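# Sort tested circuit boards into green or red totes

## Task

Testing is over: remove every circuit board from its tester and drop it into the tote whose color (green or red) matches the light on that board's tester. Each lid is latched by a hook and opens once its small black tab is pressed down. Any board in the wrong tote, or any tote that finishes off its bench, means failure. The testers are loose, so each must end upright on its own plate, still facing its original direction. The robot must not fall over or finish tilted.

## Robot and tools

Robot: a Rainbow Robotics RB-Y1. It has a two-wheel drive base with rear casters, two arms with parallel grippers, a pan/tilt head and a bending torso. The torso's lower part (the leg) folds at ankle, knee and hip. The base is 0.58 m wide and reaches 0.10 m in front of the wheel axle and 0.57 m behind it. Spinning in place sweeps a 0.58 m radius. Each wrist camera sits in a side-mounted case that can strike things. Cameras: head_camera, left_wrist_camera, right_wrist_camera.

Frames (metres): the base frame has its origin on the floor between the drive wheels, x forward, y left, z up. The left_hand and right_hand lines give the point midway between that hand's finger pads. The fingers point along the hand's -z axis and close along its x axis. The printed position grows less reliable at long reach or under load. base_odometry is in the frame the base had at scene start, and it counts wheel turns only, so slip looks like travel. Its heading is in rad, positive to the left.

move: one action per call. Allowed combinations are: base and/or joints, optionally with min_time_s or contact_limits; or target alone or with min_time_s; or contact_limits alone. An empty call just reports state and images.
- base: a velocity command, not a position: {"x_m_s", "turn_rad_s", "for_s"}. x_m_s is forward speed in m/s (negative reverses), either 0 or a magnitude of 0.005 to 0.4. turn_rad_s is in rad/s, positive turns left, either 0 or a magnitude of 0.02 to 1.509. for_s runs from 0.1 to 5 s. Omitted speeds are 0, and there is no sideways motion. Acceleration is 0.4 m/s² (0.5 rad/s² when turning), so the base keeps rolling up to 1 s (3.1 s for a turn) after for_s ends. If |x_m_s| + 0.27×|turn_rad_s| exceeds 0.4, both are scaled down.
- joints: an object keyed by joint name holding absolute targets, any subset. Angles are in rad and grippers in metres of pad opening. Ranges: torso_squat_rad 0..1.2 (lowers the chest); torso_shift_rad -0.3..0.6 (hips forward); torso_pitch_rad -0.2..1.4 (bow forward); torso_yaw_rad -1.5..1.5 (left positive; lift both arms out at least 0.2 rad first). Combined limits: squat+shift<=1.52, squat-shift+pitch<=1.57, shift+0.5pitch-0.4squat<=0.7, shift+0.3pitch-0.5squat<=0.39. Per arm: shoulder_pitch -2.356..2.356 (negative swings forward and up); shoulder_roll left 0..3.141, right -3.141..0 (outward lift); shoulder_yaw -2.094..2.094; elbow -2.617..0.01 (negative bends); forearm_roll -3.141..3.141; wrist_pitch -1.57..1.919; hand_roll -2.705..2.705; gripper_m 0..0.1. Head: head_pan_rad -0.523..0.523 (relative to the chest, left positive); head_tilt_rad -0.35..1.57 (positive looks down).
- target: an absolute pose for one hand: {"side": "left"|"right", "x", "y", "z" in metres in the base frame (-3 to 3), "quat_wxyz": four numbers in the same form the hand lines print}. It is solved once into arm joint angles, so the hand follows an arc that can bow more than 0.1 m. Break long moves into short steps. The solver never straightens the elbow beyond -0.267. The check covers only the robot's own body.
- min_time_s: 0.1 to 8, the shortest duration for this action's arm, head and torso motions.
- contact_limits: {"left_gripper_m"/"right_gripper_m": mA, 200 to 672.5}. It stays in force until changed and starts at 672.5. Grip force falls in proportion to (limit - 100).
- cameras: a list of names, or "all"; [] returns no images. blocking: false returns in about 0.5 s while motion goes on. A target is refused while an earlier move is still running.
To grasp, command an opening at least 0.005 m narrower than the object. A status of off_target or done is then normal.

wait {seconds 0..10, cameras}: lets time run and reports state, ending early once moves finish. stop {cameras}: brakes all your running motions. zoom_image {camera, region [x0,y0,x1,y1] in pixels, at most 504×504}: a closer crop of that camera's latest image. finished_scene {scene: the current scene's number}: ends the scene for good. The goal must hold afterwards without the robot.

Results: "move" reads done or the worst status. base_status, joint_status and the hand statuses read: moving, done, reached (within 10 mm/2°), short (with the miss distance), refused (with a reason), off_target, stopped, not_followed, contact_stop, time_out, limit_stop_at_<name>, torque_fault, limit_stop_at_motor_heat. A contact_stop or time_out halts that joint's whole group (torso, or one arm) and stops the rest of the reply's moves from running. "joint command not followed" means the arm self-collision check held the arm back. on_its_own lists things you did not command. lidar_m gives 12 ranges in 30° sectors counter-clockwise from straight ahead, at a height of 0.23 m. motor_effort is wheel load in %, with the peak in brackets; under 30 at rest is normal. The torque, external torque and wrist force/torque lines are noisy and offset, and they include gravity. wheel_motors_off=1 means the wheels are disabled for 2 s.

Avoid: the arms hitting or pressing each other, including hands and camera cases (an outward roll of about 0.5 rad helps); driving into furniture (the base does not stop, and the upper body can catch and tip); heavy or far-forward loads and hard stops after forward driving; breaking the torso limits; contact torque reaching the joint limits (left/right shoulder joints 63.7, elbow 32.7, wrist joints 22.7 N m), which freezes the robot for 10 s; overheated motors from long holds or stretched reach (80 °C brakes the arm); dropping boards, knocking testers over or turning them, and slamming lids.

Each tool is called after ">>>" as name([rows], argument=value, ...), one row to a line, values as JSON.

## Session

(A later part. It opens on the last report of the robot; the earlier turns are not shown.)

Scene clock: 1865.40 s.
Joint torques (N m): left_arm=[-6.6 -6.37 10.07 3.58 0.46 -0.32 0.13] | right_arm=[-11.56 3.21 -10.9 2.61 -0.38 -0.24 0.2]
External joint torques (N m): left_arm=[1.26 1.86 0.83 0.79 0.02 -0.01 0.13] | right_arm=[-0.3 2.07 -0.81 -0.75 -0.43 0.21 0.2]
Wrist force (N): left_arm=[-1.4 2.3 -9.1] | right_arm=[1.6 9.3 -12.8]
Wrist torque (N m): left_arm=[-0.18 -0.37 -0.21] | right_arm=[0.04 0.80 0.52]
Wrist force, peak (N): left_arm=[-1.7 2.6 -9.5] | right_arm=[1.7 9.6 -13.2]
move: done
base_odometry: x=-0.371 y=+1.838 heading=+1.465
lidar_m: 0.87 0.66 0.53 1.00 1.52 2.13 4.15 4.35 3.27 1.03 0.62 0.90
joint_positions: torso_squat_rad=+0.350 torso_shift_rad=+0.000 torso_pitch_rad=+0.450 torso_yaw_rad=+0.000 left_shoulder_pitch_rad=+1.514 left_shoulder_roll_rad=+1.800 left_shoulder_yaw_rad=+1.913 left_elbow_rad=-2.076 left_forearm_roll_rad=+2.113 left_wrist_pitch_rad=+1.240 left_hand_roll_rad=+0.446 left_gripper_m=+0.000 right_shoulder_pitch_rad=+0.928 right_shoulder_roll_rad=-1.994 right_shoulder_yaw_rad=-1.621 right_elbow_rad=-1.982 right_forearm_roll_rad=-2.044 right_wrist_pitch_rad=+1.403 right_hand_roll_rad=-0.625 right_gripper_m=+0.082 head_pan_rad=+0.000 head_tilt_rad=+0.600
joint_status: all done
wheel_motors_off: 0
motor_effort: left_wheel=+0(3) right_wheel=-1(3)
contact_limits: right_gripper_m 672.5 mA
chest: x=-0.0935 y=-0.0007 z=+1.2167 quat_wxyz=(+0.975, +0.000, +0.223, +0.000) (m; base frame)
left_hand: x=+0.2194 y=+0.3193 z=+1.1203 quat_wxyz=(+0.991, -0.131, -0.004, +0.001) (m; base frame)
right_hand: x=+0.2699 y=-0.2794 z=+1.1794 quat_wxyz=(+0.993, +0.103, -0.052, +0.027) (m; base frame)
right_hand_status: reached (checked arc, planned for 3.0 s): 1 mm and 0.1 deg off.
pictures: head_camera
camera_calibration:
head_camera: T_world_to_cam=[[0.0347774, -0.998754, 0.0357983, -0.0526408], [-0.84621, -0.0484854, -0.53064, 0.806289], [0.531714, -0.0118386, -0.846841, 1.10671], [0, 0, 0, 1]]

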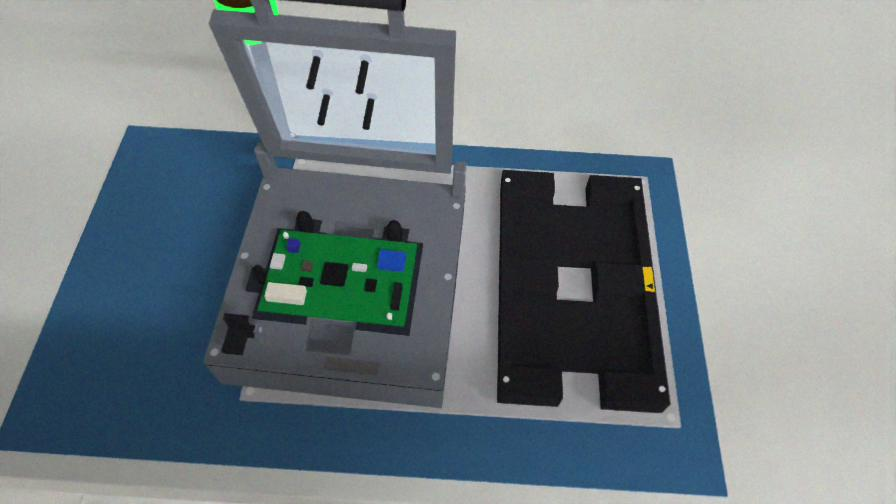

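>>> move(joints={"right_shoulder_pitch_rad":0.606,"right_shoulder_roll_rad":-0.876,"right_shoulder_yaw_rad":-0.238,"right_elbow_rad":-2.375,"right_forearm_roll_rad":0.007,"right_wrist_pitch_rad":-0.447,"right_hand_roll_rad":-0.746}, min_time_s=5, cameras=[])

>>> move(target={"side":"right","x":0.22,"y":-0.36,"z":1.1,"quat_wxyz":[0.9999,0,0,-0.01]}, min_time_s=3)

Scene clock: 1876.83 s.
Wrist force, peak (N): left_arm=[-1.6 2.3 -9.6] | right_arm=[1.3 9.8 -13.0]
move: done
joint_status: all done
wheel_motors_off: 0
motor_effort: left_wheel=+1(2) right_wheel=-1(2)
contact_limits: right_gripper_m 672.5 mA
pictures: none

Scene clock: 1880.17 s.
Joint torques (N m): left_arm=[-6.71 -6.56 9.92 3.57 0.52 -0.37 0.15] | right_arm=[-7.09 11.38 -10.34 3.16 0.1 -0.16 0.24]
External joint torques (N m): left_arm=[1.15 1.67 0.68 0.77 0.08 -0.06 0.15] | right_arm=[1.7 -0.2 -0.79 0.43 -0.15 -0.14 0.24]
Wrist force (N): left_arm=[-1.5 2.3 -9.3] | right_arm=[2.6 10.7 -12.7]
Wrist torque (N m): left_arm=[-0.19 -0.38 -0.19] | right_arm=[-0.05 0.90 0.52]
Wrist force, peak (N): left_arm=[-1.5 2.3 -9.5] | right_arm=[2.1 11.0 -13.0]
move: done
base_odometry: x=-0.371 y=+1.838 heading=+1.465
lidar_m: 0.87 0.66 0.53 1.00 1.52 2.13 4.15 4.35 3.28 1.03 0.62 0.90
joint_positions: torso_squat_rad=+0.350 torso_shift_rad=+0.000 torso_pitch_rad=+0.450 torso_yaw_rad=+0.000 left_shoulder_pitch_rad=+1.514 left_shoulder_roll_rad=+1.800 left_shoulder_yaw_rad=+1.913 left_elbow_rad=-2.076 left_forearm_roll_rad=+2.113 left_wrist_pitch_rad=+1.240 left_hand_roll_rad=+0.446 left_gripper_m=+0.000 right_shoulder_pitch_rad=+1.707 right_shoulder_roll_rad=-1.844 right_shoulder_yaw_rad=-2.094 right_elbow_rad=-2.122 right_forearm_roll_rad=-1.845 right_wrist_pitch_rad=+1.334 right_hand_roll_rad=-0.618 right_gripper_m=+0.082 head_pan_rad=+0.000 head_tilt_rad=+0.600
joint_status: all done
wheel_motors_off: 0
motor_effort: left_wheel=+1(2) right_wheel=-2(2)
contact_limits: right_gripper_m 672.5 mA
chest: x=-0.0935 y=-0.0007 z=+1.2167 quat_wxyz=(+0.975, +0.000, +0.223, +0.000) (m; base frame)
left_hand: x=+0.2194 y=+0.3194 z=+1.1203 quat_wxyz=(+0.991, -0.131, -0.004, +0.001) (m; base frame)
right_hand: x=+0.2200 y=-0.3600 z=+1.1001 quat_wxyz=(+1.000, +0.000, +0.000, -0.010) (m; base frame)
right_hand_status: reached (checked arc, planned for 3.0 s): 0 mm and 0.0 deg off.
pictures: head_camera, left_wrist_camera, right_wrist_camera
camera_calibration:
head_camera: T_world_to_cam=[[0.0347849, -0.998753, 0.0358171, -0.052653], [-0.846224, -0.0485014, -0.530615, 0.806266], [0.531691, -0.0118519, -0.846856, 1.10672], [0, 0, 0, 1]]
left_wrist_camera: T_world_to_cam=[[0.999864, 0.0138093, -0.00904187, -0.214996], [0.0161949, -0.714852, 0.699088, -0.524194], [0.00319028, -0.699139, -0.714979, 1.0926], [0, 0, 0, 1]]
right_wrist_camera: T_world_to_cam=[[-0.999031, 0.0403879, -0.0174936, 0.256008], [0.0284282, 0.89554, 0.444072, -0.139133], [0.0336013, 0.443144, -0.895821, 1.20935], [0, 0, 0, 1]]

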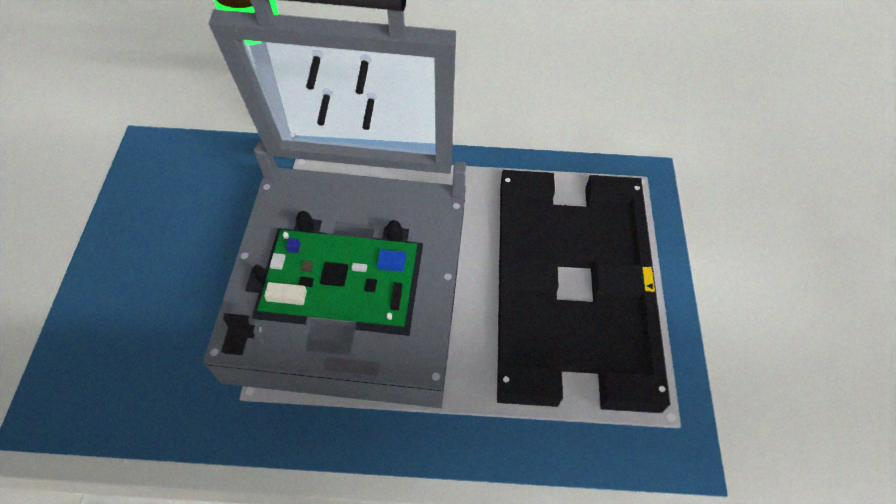

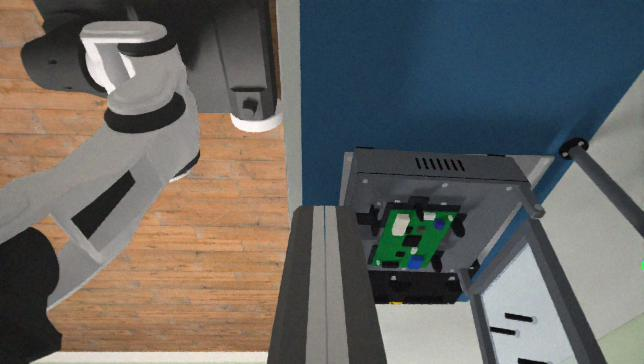

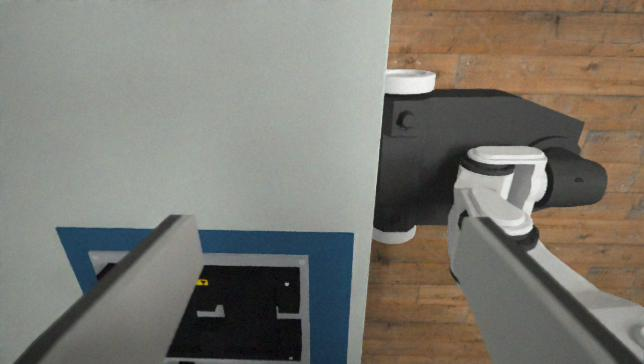

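>>> move(target={"side":"right","x":0.26,"y":-0.1,"z":1.1,"quat_wxyz":[0.9997,0,0,-0.025]}, min_time_s=3, cameras=["head_camera"])

Scene clock: 1896.80 s.
Joint torques (N m): left_arm=[-6.82 -6.59 9.9 3.47 0.58 -0.35 0.14] | right_arm=[-18.56 5.66 -8.95 1.55 0.24 0.21 -0.14]
External joint torques (N m): left_arm=[1.05 1.63 0.66 0.68 0.14 -0.04 0.15] | right_arm=[0.4 -1.07 1.49 0.68 0.02 0.2 -0.14]
Wrist force (N): left_arm=[-1.5 2.4 -9.3] | right_arm=[2.3 10.7 -12.9]
Wrist torque (N m): left_arm=[-0.21 -0.39 -0.19] | right_arm=[-0.05 0.86 0.52]
Wrist force, peak (N): left_arm=[-1.6 2.4 -9.5] | right_arm=[2.5 11.1 -13.1]
move: done
base_odometry: x=-0.371 y=+1.838 heading=+1.465
lidar_m: 0.87 0.67 0.53 0.99 1.53 2.12 4.15 4.36 3.27 1.02 0.63 0.91
joint_positions: torso_squat_rad=+0.350 torso_shift_rad=+0.000 torso_pitch_rad=+0.450 torso_yaw_rad=+0.000 left_shoulder_pitch_rad=+1.514 left_shoulder_roll_rad=+1.800 left_shoulder_yaw_rad=+1.913 left_elbow_rad=-2.076 left_forearm_roll_rad=+2.113 left_wrist_pitch_rad=+1.240 left_hand_roll_rad=+0.446 left_gripper_m=+0.000 right_shoulder_pitch_rad=+1.276 right_shoulder_roll_rad=-2.763 right_shoulder_yaw_rad=-2.017 right_elbow_rad=-1.984 right_forearm_roll_rad=-1.680 right_wrist_pitch_rad=+1.627 right_hand_roll_rad=-1.456 right_gripper_m=+0.082 head_pan_rad=+0.000 head_tilt_rad=+0.600
joint_status: all done
wheel_motors_off: 0
motor_effort: left_wheel=+0(2) right_wheel=+0(2)
contact_limits: right_gripper_m 672.5 mA
chest: x=-0.0935 y=-0.0007 z=+1.2167 quat_wxyz=(+0.975, +0.000, +0.223, +0.000) (m; base frame)
left_hand: x=+0.2194 y=+0.3194 z=+1.1203 quat_wxyz=(+0.991, -0.131, -0.004, +0.001) (m; base frame)
right_hand: x=+0.2601 y=-0.1001 z=+1.1001 quat_wxyz=(+1.000, +0.000, +0.000, -0.025) (m; base frame)
right_hand_status: reached (checked arc, planned for 3.0 s): 0 mm and 0.0 deg off.
pictures: head_camera
camera_calibration:
head_camera: T_world_to_cam=[[0.0347854, -0.998753, 0.0358164, -0.0526525], [-0.846224, -0.0485015, -0.530616, 0.806267], [0.531691, -0.011851, -0.846855, 1.10672], [0, 0, 0, 1]]

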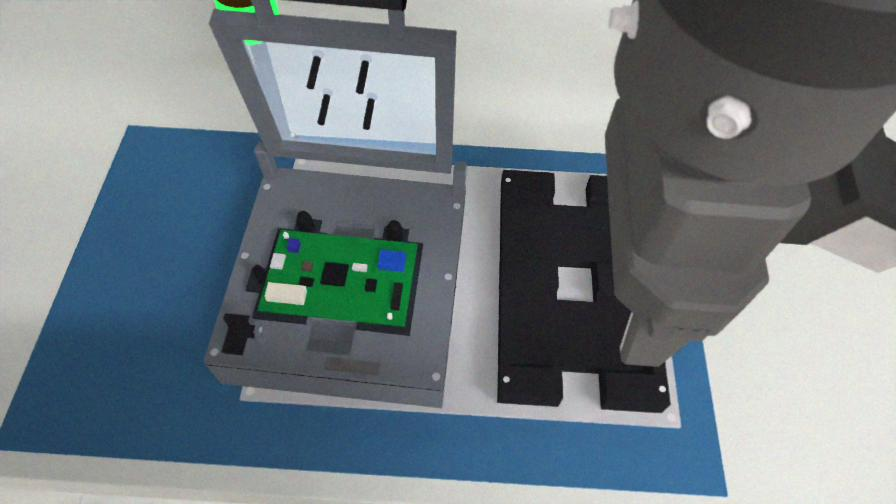

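>>> move(joints={"torso_yaw_rad":0.3}, min_time_s=3)

Scene clock: 1910.73 s.
Joint torques (N m): left_arm=[-6.49 -7.27 9.17 4.22 0.39 -0.25 0.1] | right_arm=[-19 3.58 -8.9 1.47 0.18 -0.04 -0.14]
External joint torques (N m): left_arm=[0.97 1.68 0.44 0.38 0.17 -0.01 0.1] | right_arm=[0.58 -0.65 1.6 0.81 -0.03 0.22 -0.14]
Wrist force (N): left_arm=[-1.9 1.9 -9.6] | right_arm=[2.3 9.9 -13.0]
Wrist torque (N m): left_arm=[-0.19 -0.42 -0.19] | right_arm=[-0.01 0.86 0.51]
Wrist force, peak (N): left_arm=[-1.8 1.9 -9.6] | right_arm=[2.2 11.0 -13.2]
move: done
base_odometry: x=-0.371 y=+1.838 heading=+1.465
lidar_m: 0.87 0.67 0.53 0.99 1.53 2.13 4.14 4.35 3.28 1.03 0.62 0.90
joint_positions: torso_squat_rad=+0.350 torso_shift_rad=+0.000 torso_pitch_rad=+0.450 torso_yaw_rad=+0.300 left_shoulder_pitch_rad=+1.514 left_shoulder_roll_rad=+1.800 left_shoulder_yaw_rad=+1.913 left_elbow_rad=-2.076 left_forearm_roll_rad=+2.113 left_wrist_pitch_rad=+1.240 left_hand_roll_rad=+0.446 left_gripper_m=+0.000 right_shoulder_pitch_rad=+1.276 right_shoulder_roll_rad=-2.763 right_shoulder_yaw_rad=-2.017 right_elbow_rad=-1.984 right_forearm_roll_rad=-1.680 right_wrist_pitch_rad=+1.627 right_hand_roll_rad=-1.456 right_gripper_m=+0.082 head_pan_rad=+0.000 head_tilt_rad=+0.600
joint_status: all done
wheel_motors_off: 0
motor_effort: left_wheel=+1(2) right_wheel=-1(2)
contact_limits: right_gripper_m 672.5 mA
chest: x=-0.0935 y=-0.0007 z=+1.2167 quat_wxyz=(+0.964, +0.034, +0.220, +0.146) (m; base frame)
left_hand: x=+0.1212 y=+0.4007 z=+1.1678 quat_wxyz=(+0.989, -0.065, -0.021, +0.134) (m; base frame)
right_hand: x=+0.2717 y=+0.0135 z=+1.0946 quat_wxyz=(+0.992, +0.065, +0.001, +0.110) (m; base frame)
pictures: head_camera, left_wrist_camera, right_wrist_camera
camera_calibration:
head_camera: T_world_to_cam=[[0.29993, -0.9495, -0.0921528, 0.127874], [-0.811813, -0.203312, -0.547379, 0.829768], [0.501001, 0.238986, -0.831796, 1.0857], [0, 0, 0, 1]]
left_wrist_camera: T_world_to_cam=[[0.959811, 0.28045, 0.0105566, -0.242418], [0.217924, -0.768469, 0.601635, -0.386791], [0.176841, -0.575155, -0.798702, 1.21078], [0, 0, 0, 1]]
right_wrist_camera: T_world_to_cam=[[-0.980266, -0.195987, -0.0258312, 0.299666], [-0.176964, 0.811771, 0.556518, -0.538831], [-0.0881013, 0.550107, -0.830434, 0.99725], [0, 0, 0, 1]]

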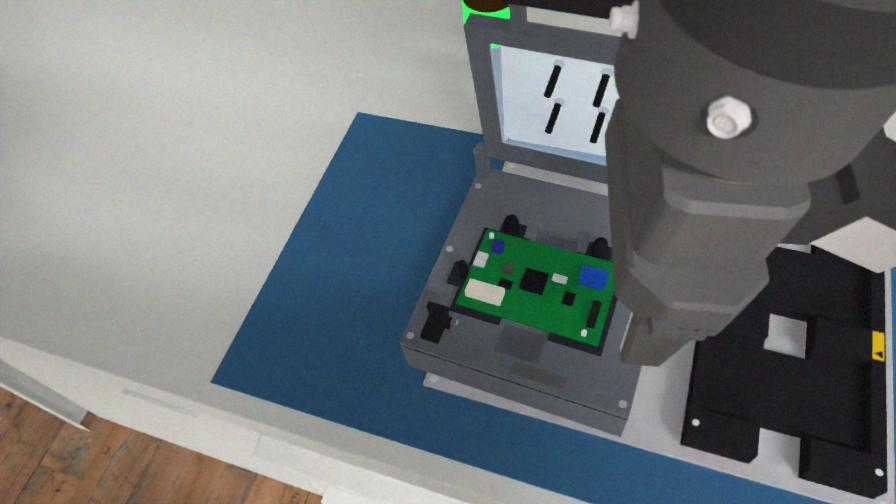

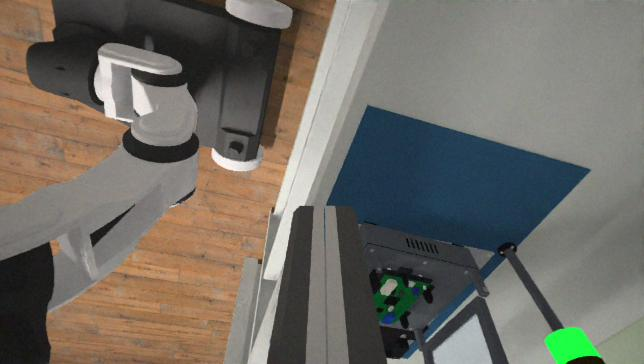

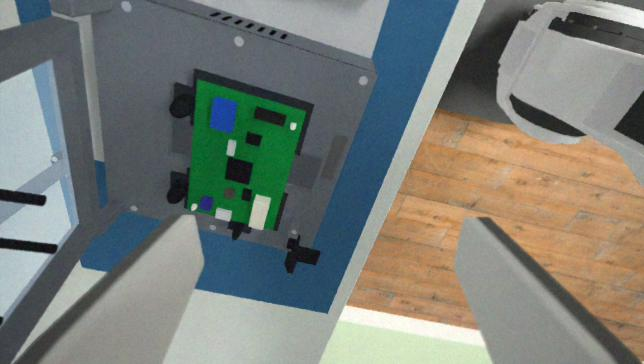

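>>> move(target={"side":"right","x":0.28,"y":0.05,"z":1.08,"quat_wxyz":[0.9997,0,0,-0.025]}, min_time_s=3)

Scene clock: 1918.73 s.
Joint torques (N m): left_arm=[-6.24 -7.05 9.25 4.32 0.39 -0.31 0.08] | right_arm=[-21.75 3.05 -8.97 1.3 0.23 0.25 -0.36]
External joint torques (N m): left_arm=[1.23 1.9 0.51 0.48 0.17 -0.07 0.08] | right_arm=[-0.06 -1.06 1.66 1.03 0.02 0.25 -0.36]
Wrist force (N): left_arm=[-1.6 1.6 -9.6] | right_arm=[2.3 10.5 -13.4]
Wrist torque (N m): left_arm=[-0.17 -0.39 -0.20] | right_arm=[-0.05 0.86 0.53]
Wrist force, peak (N): left_arm=[-1.7 2.0 -9.8] | right_arm=[2.3 10.5 -13.4]
move: done
base_odometry: x=-0.371 y=+1.838 heading=+1.465
lidar_m: 0.87 0.67 0.53 1.00 1.52 2.13 4.15 4.35 3.28 1.04 0.62 0.90
joint_positions: torso_squat_rad=+0.350 torso_shift_rad=+0.000 torso_pitch_rad=+0.450 torso_yaw_rad=+0.300 left_shoulder_pitch_rad=+1.514 left_shoulder_roll_rad=+1.800 left_shoulder_yaw_rad=+1.913 left_elbow_rad=-2.076 left_forearm_roll_rad=+2.113 left_wrist_pitch_rad=+1.240 left_hand_roll_rad=+0.446 left_gripper_m=+0.000 right_shoulder_pitch_rad=+1.210 right_shoulder_roll_rad=-2.983 right_shoulder_yaw_rad=-1.925 right_elbow_rad=-1.775 right_forearm_roll_rad=-1.624 right_wrist_pitch_rad=+1.711 right_hand_roll_rad=-1.735 right_gripper_m=+0.082 head_pan_rad=+0.000 head_tilt_rad=+0.600
joint_status: all done
wheel_motors_off: 0
motor_effort: left_wheel=+1(1) right_wheel=+0(3)
contact_limits: right_gripper_m 672.5 mA
chest: x=-0.0935 y=-0.0007 z=+1.2167 quat_wxyz=(+0.964, +0.034, +0.220, +0.146) (m; base frame)
left_hand: x=+0.1212 y=+0.4007 z=+1.1678 quat_wxyz=(+0.989, -0.065, -0.021, +0.134) (m; base frame)
right_hand: x=+0.2796 y=+0.0496 z=+1.0804 quat_wxyz=(+1.000, +0.002, -0.002, -0.025) (m; base frame)
right_hand_status: reached (checked arc, planned for 3.0 s): 1 mm and 0.3 deg off.
pictures: head_camera, left_wrist_camera, right_wrist_camera
camera_calibration:
head_camera: T_world_to_cam=[[0.29993, -0.9495, -0.0921531, 0.127875], [-0.811813, -0.203312, -0.547378, 0.829768], [0.501, 0.238986, -0.831796, 1.08571], [0, 0, 0, 1]]
left_wrist_camera: T_world_to_cam=[[0.959811, 0.28045, 0.0105565, -0.242418], [0.217924, -0.768469, 0.601635, -0.386791], [0.176841, -0.575155, -0.798702, 1.21078], [0, 0, 0, 1]]
right_wrist_camera: T_world_to_cam=[[-0.997373, 0.0695767, -0.020169, 0.299692], [0.0531641, 0.892144, 0.448612, -0.51063], [0.0492066, 0.446361, -0.893499, 1.00116], [0, 0, 0, 1]]

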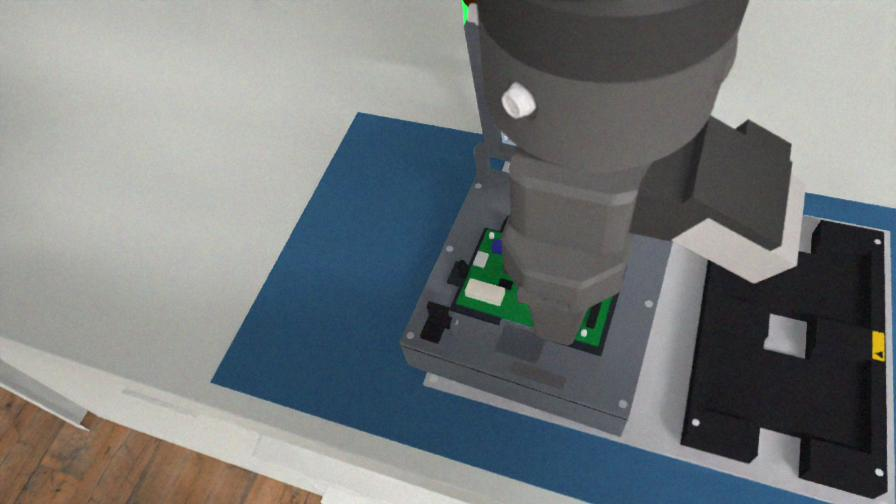

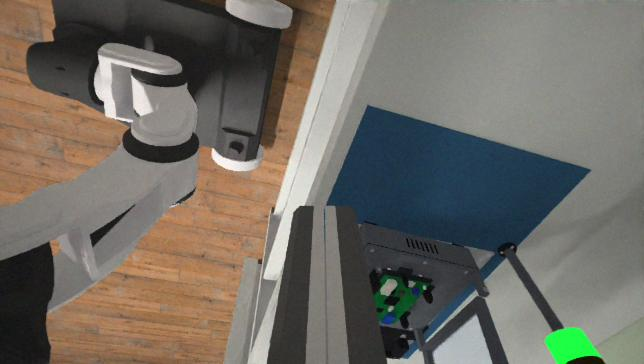

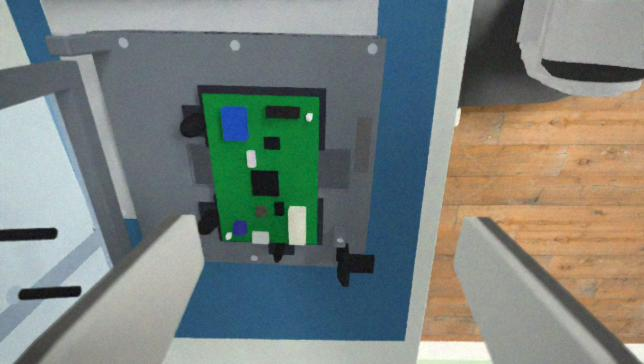

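>>> move(joints={"torso_yaw_rad":0.5}, min_time_s=2.5, cameras=[])

>>> move(target={"side":"right","x":0.31,"y":0.07,"z":1.06,"quat_wxyz":[0.9997,0,0,-0.025]}, min_time_s=2.5)

Scene clock: 1927.40 s.
Wrist force, peak (N): left_arm=[-1.6 1.7 -9.8] | right_arm=[2.5 10.5 -13.5]
move: done
joint_status: all done
wheel_motors_off: 0
motor_effort: left_wheel=+0(3) right_wheel=-1(3)
contact_limits: right_gripper_m 672.5 mA
pictures: none

Scene clock: 1930.23 s.
Joint torques (N m): left_arm=[-6.31 -7.36 9.03 4.84 0.26 -0.22 0.18] | right_arm=[-18.13 5.19 -8.88 -0.35 0.25 0.19 -0.38]
External joint torques (N m): left_arm=[0.85 1.72 0.66 0.29 0.19 0.01 0.18] | right_arm=[3.48 2.45 1.71 -0.39 0.05 0.18 -0.38]
Wrist force (N): left_arm=[-2.0 1.2 -9.5] | right_arm=[2.5 10.7 -12.9]
Wrist torque (N m): left_arm=[-0.15 -0.43 -0.21] | right_arm=[-0.06 0.86 0.51]
Wrist force, peak (N): left_arm=[-2.1 1.1 -9.7] | right_arm=[2.0 10.5 -13.4]
move: done
base_odometry: x=-0.371 y=+1.838 heading=+1.465
lidar_m: 0.87 0.67 0.53 0.99 1.52 2.13 4.14 4.34 3.27 1.03 0.62 0.91
joint_positions: torso_squat_rad=+0.350 torso_shift_rad=+0.000 torso_pitch_rad=+0.450 torso_yaw_rad=+0.500 left_shoulder_pitch_rad=+1.514 left_shoulder_roll_rad=+1.800 left_shoulder_yaw_rad=+1.913 left_elbow_rad=-2.076 left_forearm_roll_rad=+2.113 left_wrist_pitch_rad=+1.240 left_hand_roll_rad=+0.446 left_gripper_m=+0.000 right_shoulder_pitch_rad=+1.267 right_shoulder_roll_rad=-2.829 right_shoulder_yaw_rad=-1.884 right_elbow_rad=-1.782 right_forearm_roll_rad=-1.604 right_wrist_pitch_rad=+1.737 right_hand_roll_rad=-1.760 right_gripper_m=+0.082 head_pan_rad=+0.000 head_tilt_rad=+0.600
joint_status: all done
wheel_motors_off: 0
motor_effort: left_wheel=+0(2) right_wheel=-1(2)
contact_limits: right_gripper_m 672.5 mA
chest: x=-0.0935 y=-0.0007 z=+1.2167 quat_wxyz=(+0.945, +0.056, +0.216, +0.241) (m; base frame)
left_hand: x=+0.0456 y=+0.4354 z=+1.2044 quat_wxyz=(+0.974, -0.020, -0.033, +0.221) (m; base frame)
right_hand: x=+0.3097 y=+0.0700 z=+1.0604 quat_wxyz=(+1.000, +0.000, -0.001, -0.025) (m; base frame)
right_hand_status: reached (checked arc, planned for 2.5 s): 0 mm and 0.1 deg off.
pictures: head_camera, left_wrist_camera, right_wrist_camera
camera_calibration:
head_camera: T_world_to_cam=[[0.464261, -0.868952, -0.171418, 0.239739], [-0.766491, -0.297203, -0.569352, 0.860672], [0.443793, 0.395718, -0.804024, 1.04668], [0, 0, 0, 1]]
left_wrist_camera: T_world_to_cam=[[0.894192, 0.445673, 0.0423791, -0.287154], [0.356506, -0.766136, 0.534732, -0.292431], [0.270784, -0.463045, -0.843958, 1.27471], [0, 0, 0, 1]]
right_wrist_camera: T_world_to_cam=[[-0.99737, 0.070175, -0.0181523, 0.325727], [0.0548466, 0.894358, 0.443977, -0.517197], [0.0473908, 0.441814, -0.895854, 0.976065], [0, 0, 0, 1]]

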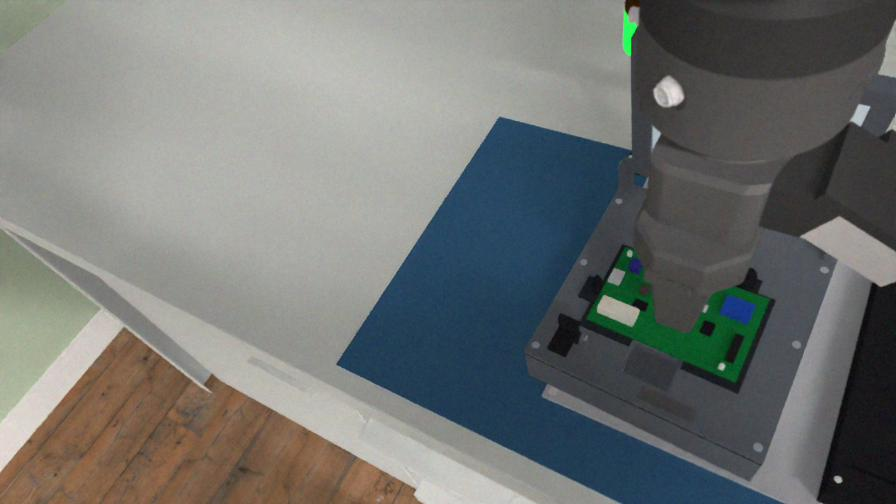

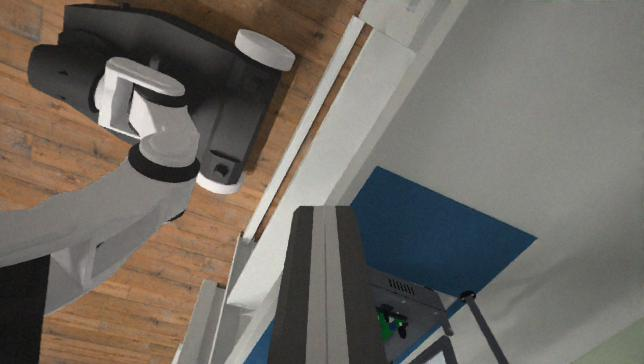

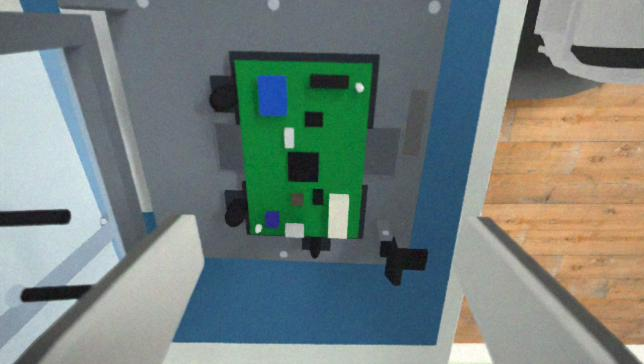

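>>> move(target={"side":"right","x":0.325,"y":0.07,"z":1.01,"quat_wxyz":[0.9997,0,0,-0.025]}, min_time_s=2)

Scene clock: 1942.90 s.
Joint torques (N m): left_arm=[-6.13 -7.32 9.16 5.14 0.25 -0.27 0.14] | right_arm=[-18.6 5.65 -9.05 0.27 0.24 -0.31 0.41]
External joint torques (N m): left_arm=[1.03 1.77 0.79 0.59 0.19 -0.04 0.14] | right_arm=[3.39 2.51 1.68 0.93 0.03 -0.32 0.41]
Wrist force (N): left_arm=[-1.8 1.2 -9.4] | right_arm=[2.5 10.2 -13.2]
Wrist torque (N m): left_arm=[-0.15 -0.41 -0.22] | right_arm=[-0.01 0.85 0.52]
Wrist force, peak (N): left_arm=[-1.8 1.3 -9.7] | right_arm=[2.5 10.9 -13.2]
move: done
base_odometry: x=-0.371 y=+1.838 heading=+1.465
lidar_m: 0.87 0.66 0.53 0.99 1.53 2.13 4.15 4.35 3.28 1.03 0.62 0.90
joint_positions: torso_squat_rad=+0.350 torso_shift_rad=+0.000 torso_pitch_rad=+0.450 torso_yaw_rad=+0.500 left_shoulder_pitch_rad=+1.514 left_shoulder_roll_rad=+1.800 left_shoulder_yaw_rad=+1.913 left_elbow_rad=-2.076 left_forearm_roll_rad=+2.113 left_wrist_pitch_rad=+1.240 left_hand_roll_rad=+0.446 left_gripper_m=+0.000 right_shoulder_pitch_rad=+1.358 right_shoulder_roll_rad=-2.829 right_shoulder_yaw_rad=-1.831 right_elbow_rad=-1.740 right_forearm_roll_rad=-1.508 right_wrist_pitch_rad=+1.642 right_hand_roll_rad=-1.697 right_gripper_m=+0.082 head_pan_rad=+0.000 head_tilt_rad=+0.600
joint_status: all done
wheel_motors_off: 0
motor_effort: left_wheel=+1(2) right_wheel=-1(3)
contact_limits: right_gripper_m 672.5 mA
chest: x=-0.0935 y=-0.0007 z=+1.2167 quat_wxyz=(+0.945, +0.056, +0.216, +0.241) (m; base frame)
left_hand: x=+0.0456 y=+0.4354 z=+1.2044 quat_wxyz=(+0.974, -0.020, -0.033, +0.221) (m; base frame)
right_hand: x=+0.3248 y=+0.0701 z=+1.0104 quat_wxyz=(+1.000, +0.000, +0.000, -0.025) (m; base frame)
right_hand_status: reached (checked arc, planned for 2.0 s): 0 mm and 0.1 deg off.
pictures: head_camera, left_wrist_camera, right_wrist_camera
camera_calibration:
head_camera: T_world_to_cam=[[0.464262, -0.868952, -0.171418, 0.239739], [-0.766492, -0.297204, -0.569351, 0.860672], [0.443793, 0.395718, -0.804024, 1.04668], [0, 0, 0, 1]]
left_wrist_camera: T_world_to_cam=[[0.894192, 0.445672, 0.0423788, -0.287154], [0.356506, -0.766137, 0.534732, -0.29243], [0.270783, -0.463045, -0.843958, 1.27471], [0, 0, 0, 1]]
right_wrist_camera: T_world_to_cam=[[-0.997409, 0.0696949, -0.0178165, 0.339563], [0.0545202, 0.893956, 0.444825, -0.496627], [0.0469293, 0.442702, -0.89544, 0.930202], [0, 0, 0, 1]]

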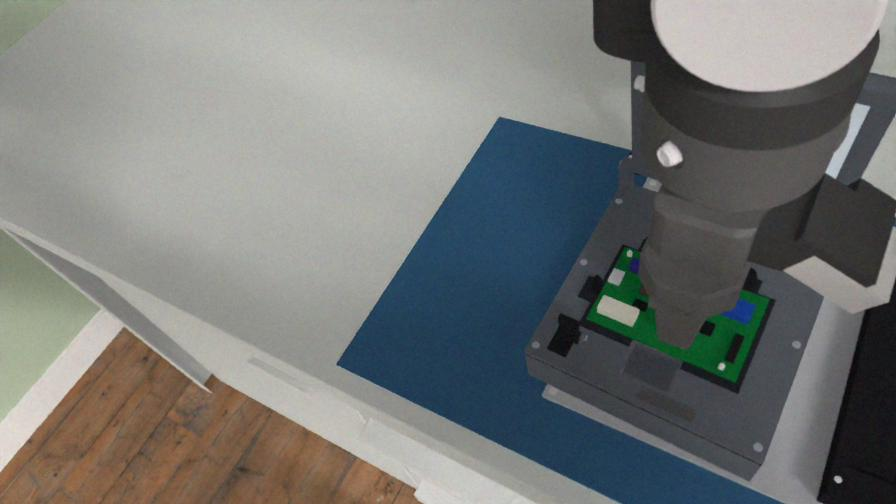

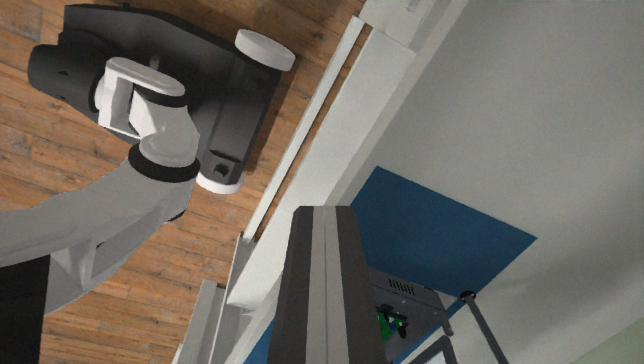

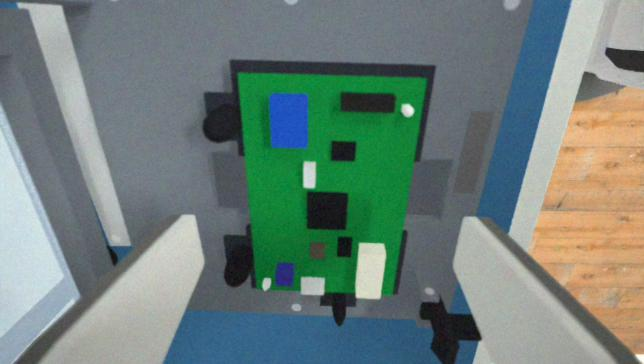

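>>> move(target={"side":"right","x":0.325,"y":0.068,"z":0.975,"quat_wxyz":[0.9997,0,0,-0.025]}, min_time_s=2, cameras=["right_wrist_camera"])

>>> move(target={"side":"right","x":0.325,"y":0.068,"z":0.954,"quat_wxyz":[0.9997,0,0,-0.025]}, min_time_s=2)

Scene clock: 1954.10 s.
Wrist force, peak (N): left_arm=[-2.0 1.2 -9.7] | right_arm=[2.6 10.7 -13.3]
move: done
joint_status: all done
wheel_motors_off: 0
motor_effort: left_wheel=+1(2) right_wheel=+0(2)
contact_limits: right_gripper_m 672.5 mA
right_hand_status: reached (checked arc, planned for 2.0 s): 0 mm and 0.1 deg off.
pictures: right_wrist_camera
camera_calibration:
right_wrist_camera: T_world_to_cam=[[-0.997346, 0.0706305, -0.0176488, 0.339249], [0.0554406, 0.893971, 0.444682, -0.479331], [0.0471856, 0.442523, -0.895515, 0.899772], [0, 0, 0, 1]]

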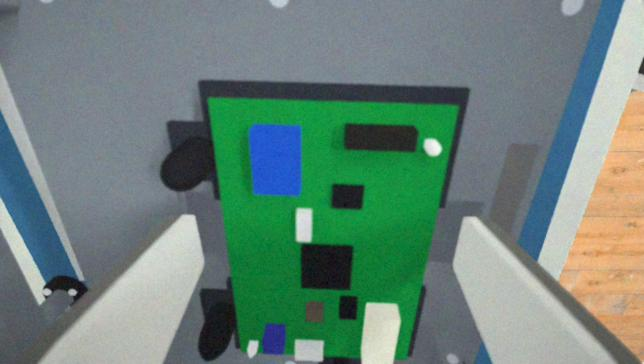

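Scene clock: 1956.43 s.
Joint torques (N m): left_arm=[-6.3 -7.33 8.91 4.98 0.2 -0.31 0.19] | right_arm=[-18.23 1.78 -8.84 -0.11 0.33 -0.39 0.33]
External joint torques (N m): left_arm=[0.86 1.76 0.54 0.43 0.13 -0.09 0.2] | right_arm=[3.63 -1.7 1.81 1.26 0.12 -0.4 0.33]
Wrist force (N): left_arm=[-2.0 1.1 -9.2] | right_arm=[2.4 10.7 -12.1]
Wrist torque (N m): left_arm=[-0.12 -0.43 -0.21] | right_arm=[-0.05 0.91 0.54]
Wrist force, peak (N): left_arm=[-1.9 1.1 -9.7] | right_arm=[2.3 10.6 -13.2]
move: done
base_odometry: x=-0.371 y=+1.838 heading=+1.465
lidar_m: 0.88 0.66 0.53 1.00 1.52 2.13 4.15 4.36 3.28 1.03 0.61 0.91
joint_positions: torso_squat_rad=+0.350 torso_shift_rad=+0.000 torso_pitch_rad=+0.450 torso_yaw_rad=+0.500 left_shoulder_pitch_rad=+1.514 left_shoulder_roll_rad=+1.800 left_shoulder_yaw_rad=+1.913 left_elbow_rad=-2.076 left_forearm_roll_rad=+2.113 left_wrist_pitch_rad=+1.240 left_hand_roll_rad=+0.446 left_gripper_m=+0.000 right_shoulder_pitch_rad=+1.459 right_shoulder_roll_rad=-2.839 right_shoulder_yaw_rad=-1.773 right_elbow_rad=-1.722 right_forearm_roll_rad=-1.410 right_wrist_pitch_rad=+1.535 right_hand_roll_rad=-1.684 right_gripper_m=+0.082 head_pan_rad=+0.000 head_tilt_rad=+0.600
joint_status: all done
wheel_motors_off: 0
motor_effort: left_wheel=+2(2) right_wheel=-1(2)
contact_limits: right_gripper_m 672.5 mA
chest: x=-0.0935 y=-0.0007 z=+1.2167 quat_wxyz=(+0.945, +0.056, +0.216, +0.241) (m; base frame)
left_hand: x=+0.0456 y=+0.4354 z=+1.2044 quat_wxyz=(+0.974, -0.020, -0.033, +0.221) (m; base frame)
right_hand: x=+0.3253 y=+0.0680 z=+0.9544 quat_wxyz=(+1.000, +0.000, +0.000, -0.025) (m; base frame)
right_hand_status: reached (checked arc, planned for 2.0 s): 0 mm and 0.1 deg off.
pictures: head_camera, left_wrist_camera, right_wrist_camera
camera_calibration:
head_camera: T_world_to_cam=[[0.464261, -0.868952, -0.171418, 0.239739], [-0.766491, -0.297203, -0.569352, 0.860672], [0.443793, 0.395718, -0.804024, 1.04668], [0, 0, 0, 1]]
left_wrist_camera: T_world_to_cam=[[0.894192, 0.445672, 0.0423788, -0.287154], [0.356506, -0.766136, 0.534733, -0.292431], [0.270784, -0.463045, -0.843958, 1.27471], [0, 0, 0, 1]]
right_wrist_camera: T_world_to_cam=[[-0.997347, 0.0706406, -0.0175991, 0.338867], [0.0554709, 0.893962, 0.444696, -0.470067], [0.0471465, 0.44254, -0.895509, 0.88094], [0, 0, 0, 1]]

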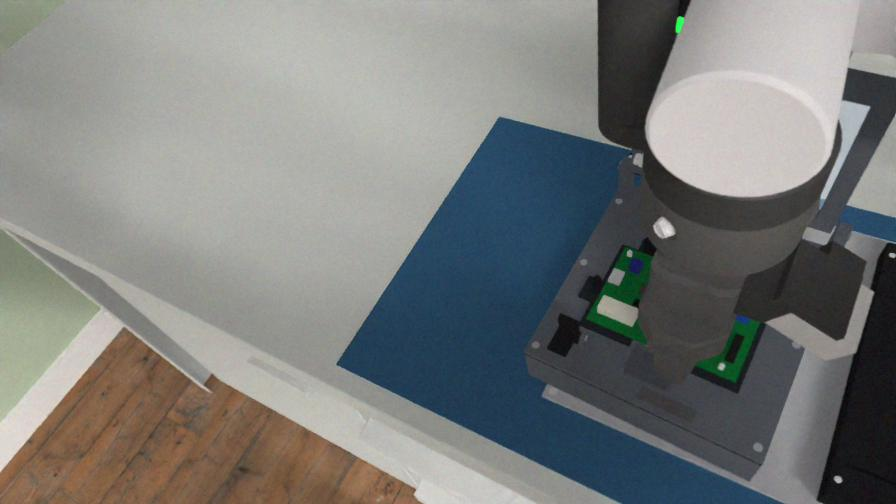

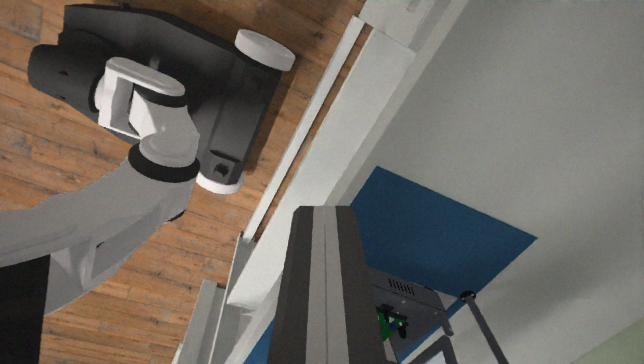

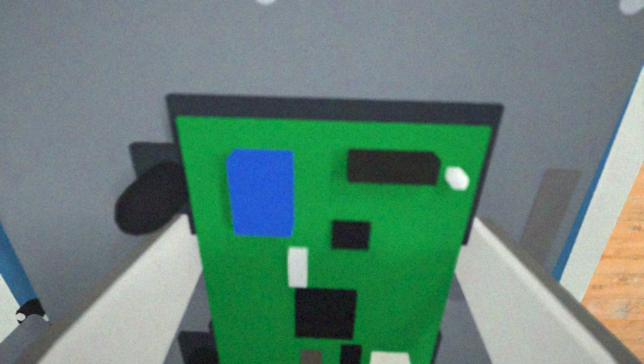

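>>> move(target={"side":"right","x":0.365,"y":0.05,"z":0.955,"quat_wxyz":[0.99997,0,0,-0.006]}, min_time_s=4)

Scene clock: 1969.67 s.
Joint torques (N m): left_arm=[-6.43 -7.36 8.91 4.96 0.21 -0.3 0.16] | right_arm=[-24.27 11.92 -11.95 2.54 1.89 0.85 0.02]
External joint torques (N m): left_arm=[0.73 1.73 0.54 0.41 0.15 -0.07 0.16] | right_arm=[-1.9 7.92 -1.35 3.73 1.68 0.84 0.02]
Wrist force (N): left_arm=[-1.7 1.3 -9.6] | right_arm=[-6.3 15.1 -17.7]
Wrist torque (N m): left_arm=[-0.16 -0.41 -0.20] | right_arm=[0.15 0.96 0.77]
Wrist force, peak (N): left_arm=[-1.8 1.3 -9.8] | right_arm=[-5.9 15.7 -18.5]
move: done
base_odometry: x=-0.371 y=+1.838 heading=+1.465
lidar_m: 0.87 0.66 0.53 0.99 1.52 2.13 4.15 4.35 3.28 1.04 0.62 0.90
joint_positions: torso_squat_rad=+0.350 torso_shift_rad=+0.000 torso_pitch_rad=+0.450 torso_yaw_rad=+0.500 left_shoulder_pitch_rad=+1.514 left_shoulder_roll_rad=+1.800 left_shoulder_yaw_rad=+1.913 left_elbow_rad=-2.076 left_forearm_roll_rad=+2.113 left_wrist_pitch_rad=+1.240 left_hand_roll_rad=+0.446 left_gripper_m=+0.000 right_shoulder_pitch_rad=+1.457 right_shoulder_roll_rad=-2.793 right_shoulder_yaw_rad=-1.781 right_elbow_rad=-1.615 right_forearm_roll_rad=-1.430 right_wrist_pitch_rad=+1.519 right_hand_roll_rad=-1.492 right_gripper_m=+0.082 head_pan_rad=+0.000 head_tilt_rad=+0.600
joint_status: all done
wheel_motors_off: 0
motor_effort: left_wheel=+0(2) right_wheel=+0(3)
contact_limits: right_gripper_m 672.5 mA
chest: x=-0.0936 y=-0.0007 z=+1.2167 quat_wxyz=(+0.944, +0.056, +0.216, +0.241) (m; base frame)
left_hand: x=+0.0454 y=+0.4354 z=+1.2044 quat_wxyz=(+0.974, -0.020, -0.033, +0.221) (m; base frame)
right_hand: x=+0.3638 y=+0.0506 z=+0.9546 quat_wxyz=(+1.000, +0.000, +0.000, -0.005) (m; base frame)
right_hand_status: reached (checked arc, planned for 4.0 s): 1 mm and 0.1 deg off.
pictures: head_camera, left_wrist_camera, right_wrist_camera
camera_calibration:
head_camera: T_world_to_cam=[[0.464358, -0.8689, -0.17142, 0.239792], [-0.766418, -0.29725, -0.569426, 0.860711], [0.44382, 0.395797, -0.803971, 1.04666], [0, 0, 0, 1]]
left_wrist_camera: T_world_to_cam=[[0.894147, 0.445755, 0.0424711, -0.287196], [0.356535, -0.766127, 0.534726, -0.292395], [0.270895, -0.462981, -0.843958, 1.27475], [0, 0, 0, 1]]
right_wrist_camera: T_world_to_cam=[[-0.999418, 0.0300075, -0.0162097, 0.380026], [0.0196773, 0.895522, 0.444583, -0.443654], [0.0278569, 0.444005, -0.895591, 0.894082], [0, 0, 0, 1]]

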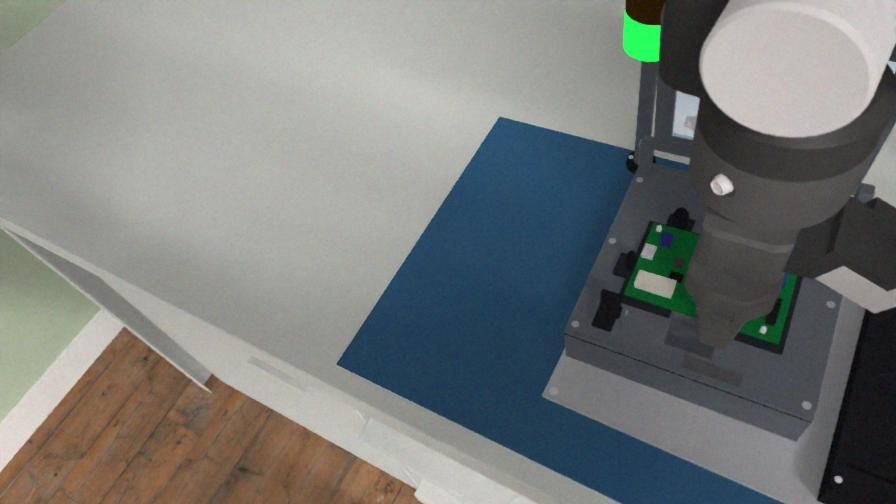

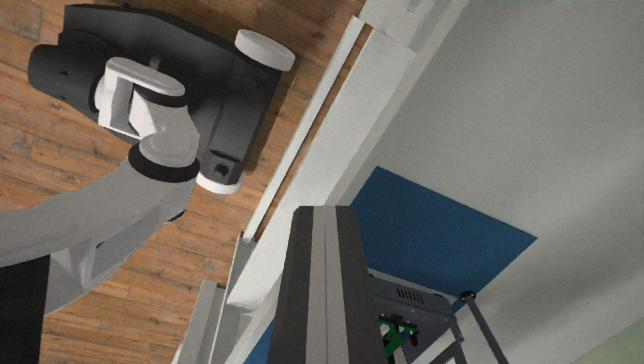

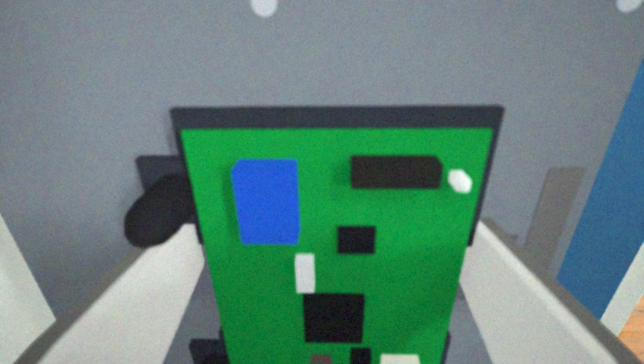

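>>> move(joints={"right_gripper_m":0.05})

Scene clock: 1979.97 s.
Joint torques (N m): left_arm=[-6.4 -7.35 8.86 4.92 0.27 -0.22 0.15] | right_arm=[-24.22 10.29 -11.9 1.86 1.99 0.64 0.02]
External joint torques (N m): left_arm=[0.76 1.73 0.5 0.36 0.21 0 0.16] | right_arm=[-1.86 6.29 -1.3 3.05 1.78 0.63 0.02]
Wrist force (N): left_arm=[-1.9 1.2 -9.4] | right_arm=[-5.6 12.7 -17.5]
Wrist torque (N m): left_arm=[-0.14 -0.41 -0.19] | right_arm=[0.06 0.85 0.75]
Wrist force, peak (N): left_arm=[-1.7 1.1 -9.8] | right_arm=[-6.9 15.7 -17.8]
move: off_target
base_odometry: x=-0.371 y=+1.838 heading=+1.465
lidar_m: 0.87 0.66 0.53 0.99 1.53 2.14 4.14 4.34 3.27 1.02 0.63 0.91
joint_positions: torso_squat_rad=+0.350 torso_shift_rad=+0.000 torso_pitch_rad=+0.450 torso_yaw_rad=+0.500 left_shoulder_pitch_rad=+1.514 left_shoulder_roll_rad=+1.800 left_shoulder_yaw_rad=+1.913 left_elbow_rad=-2.076 left_forearm_roll_rad=+2.113 left_wrist_pitch_rad=+1.240 left_hand_roll_rad=+0.446 left_gripper_m=+0.000 right_shoulder_pitch_rad=+1.457 right_shoulder_roll_rad=-2.793 right_shoulder_yaw_rad=-1.781 right_elbow_rad=-1.615 right_forearm_roll_rad=-1.430 right_wrist_pitch_rad=+1.519 right_hand_roll_rad=-1.492 right_gripper_m=+0.077 head_pan_rad=+0.000 head_tilt_rad=+0.600
joint_status: right_gripper_m off_target (ended at +0.077, target +0.050)
wheel_motors_off: 0
motor_effort: left_wheel=+0(2) right_wheel=-2(2)
contact_limits: right_gripper_m 672.5 mA
chest: x=-0.0936 y=-0.0007 z=+1.2167 quat_wxyz=(+0.944, +0.056, +0.216, +0.241) (m; base frame)
left_hand: x=+0.0454 y=+0.4354 z=+1.2044 quat_wxyz=(+0.974, -0.020, -0.033, +0.221) (m; base frame)
right_hand: x=+0.3640 y=+0.0504 z=+0.9547 quat_wxyz=(+1.000, +0.000, +0.000, -0.005) (m; base frame)
pictures: head_camera, left_wrist_camera, right_wrist_camera
camera_calibration:
head_camera: T_world_to_cam=[[0.464356, -0.8689, -0.171424, 0.239793], [-0.766421, -0.29725, -0.569422, 0.860709], [0.443815, 0.395797, -0.803973, 1.04666], [0, 0, 0, 1]]
left_wrist_camera: T_world_to_cam=[[0.894147, 0.445755, 0.042465, -0.287193], [0.356539, -0.766127, 0.534723, -0.292394], [0.270889, -0.462981, -0.84396, 1.27475], [0, 0, 0, 1]]
right_wrist_camera: T_world_to_cam=[[-0.999401, 0.0304945, -0.0163322, 0.38028], [0.0200609, 0.89554, 0.444528, -0.443647], [0.0281818, 0.443934, -0.895616, 0.894082], [0, 0, 0, 1]]

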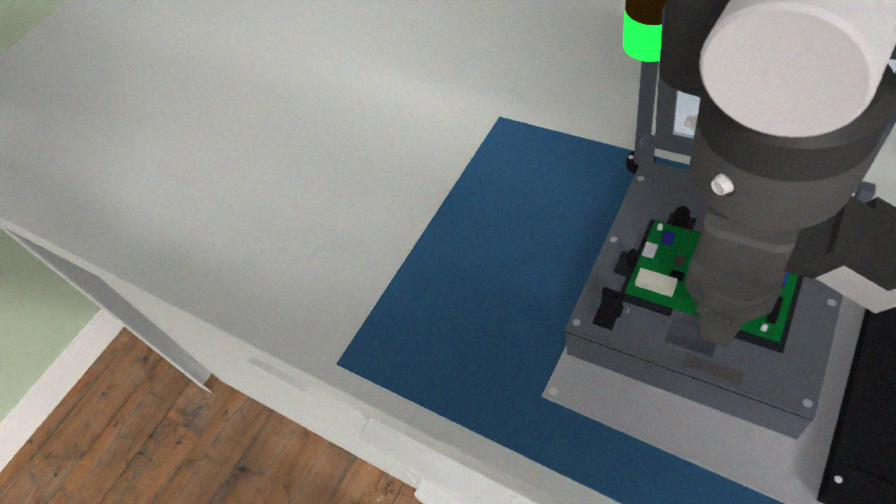

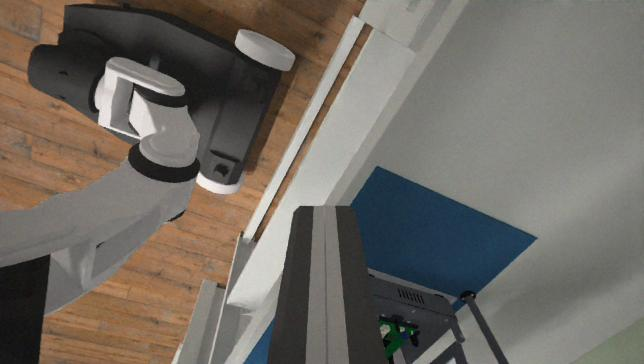

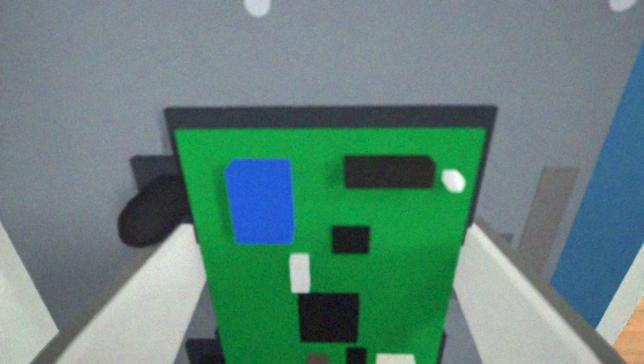

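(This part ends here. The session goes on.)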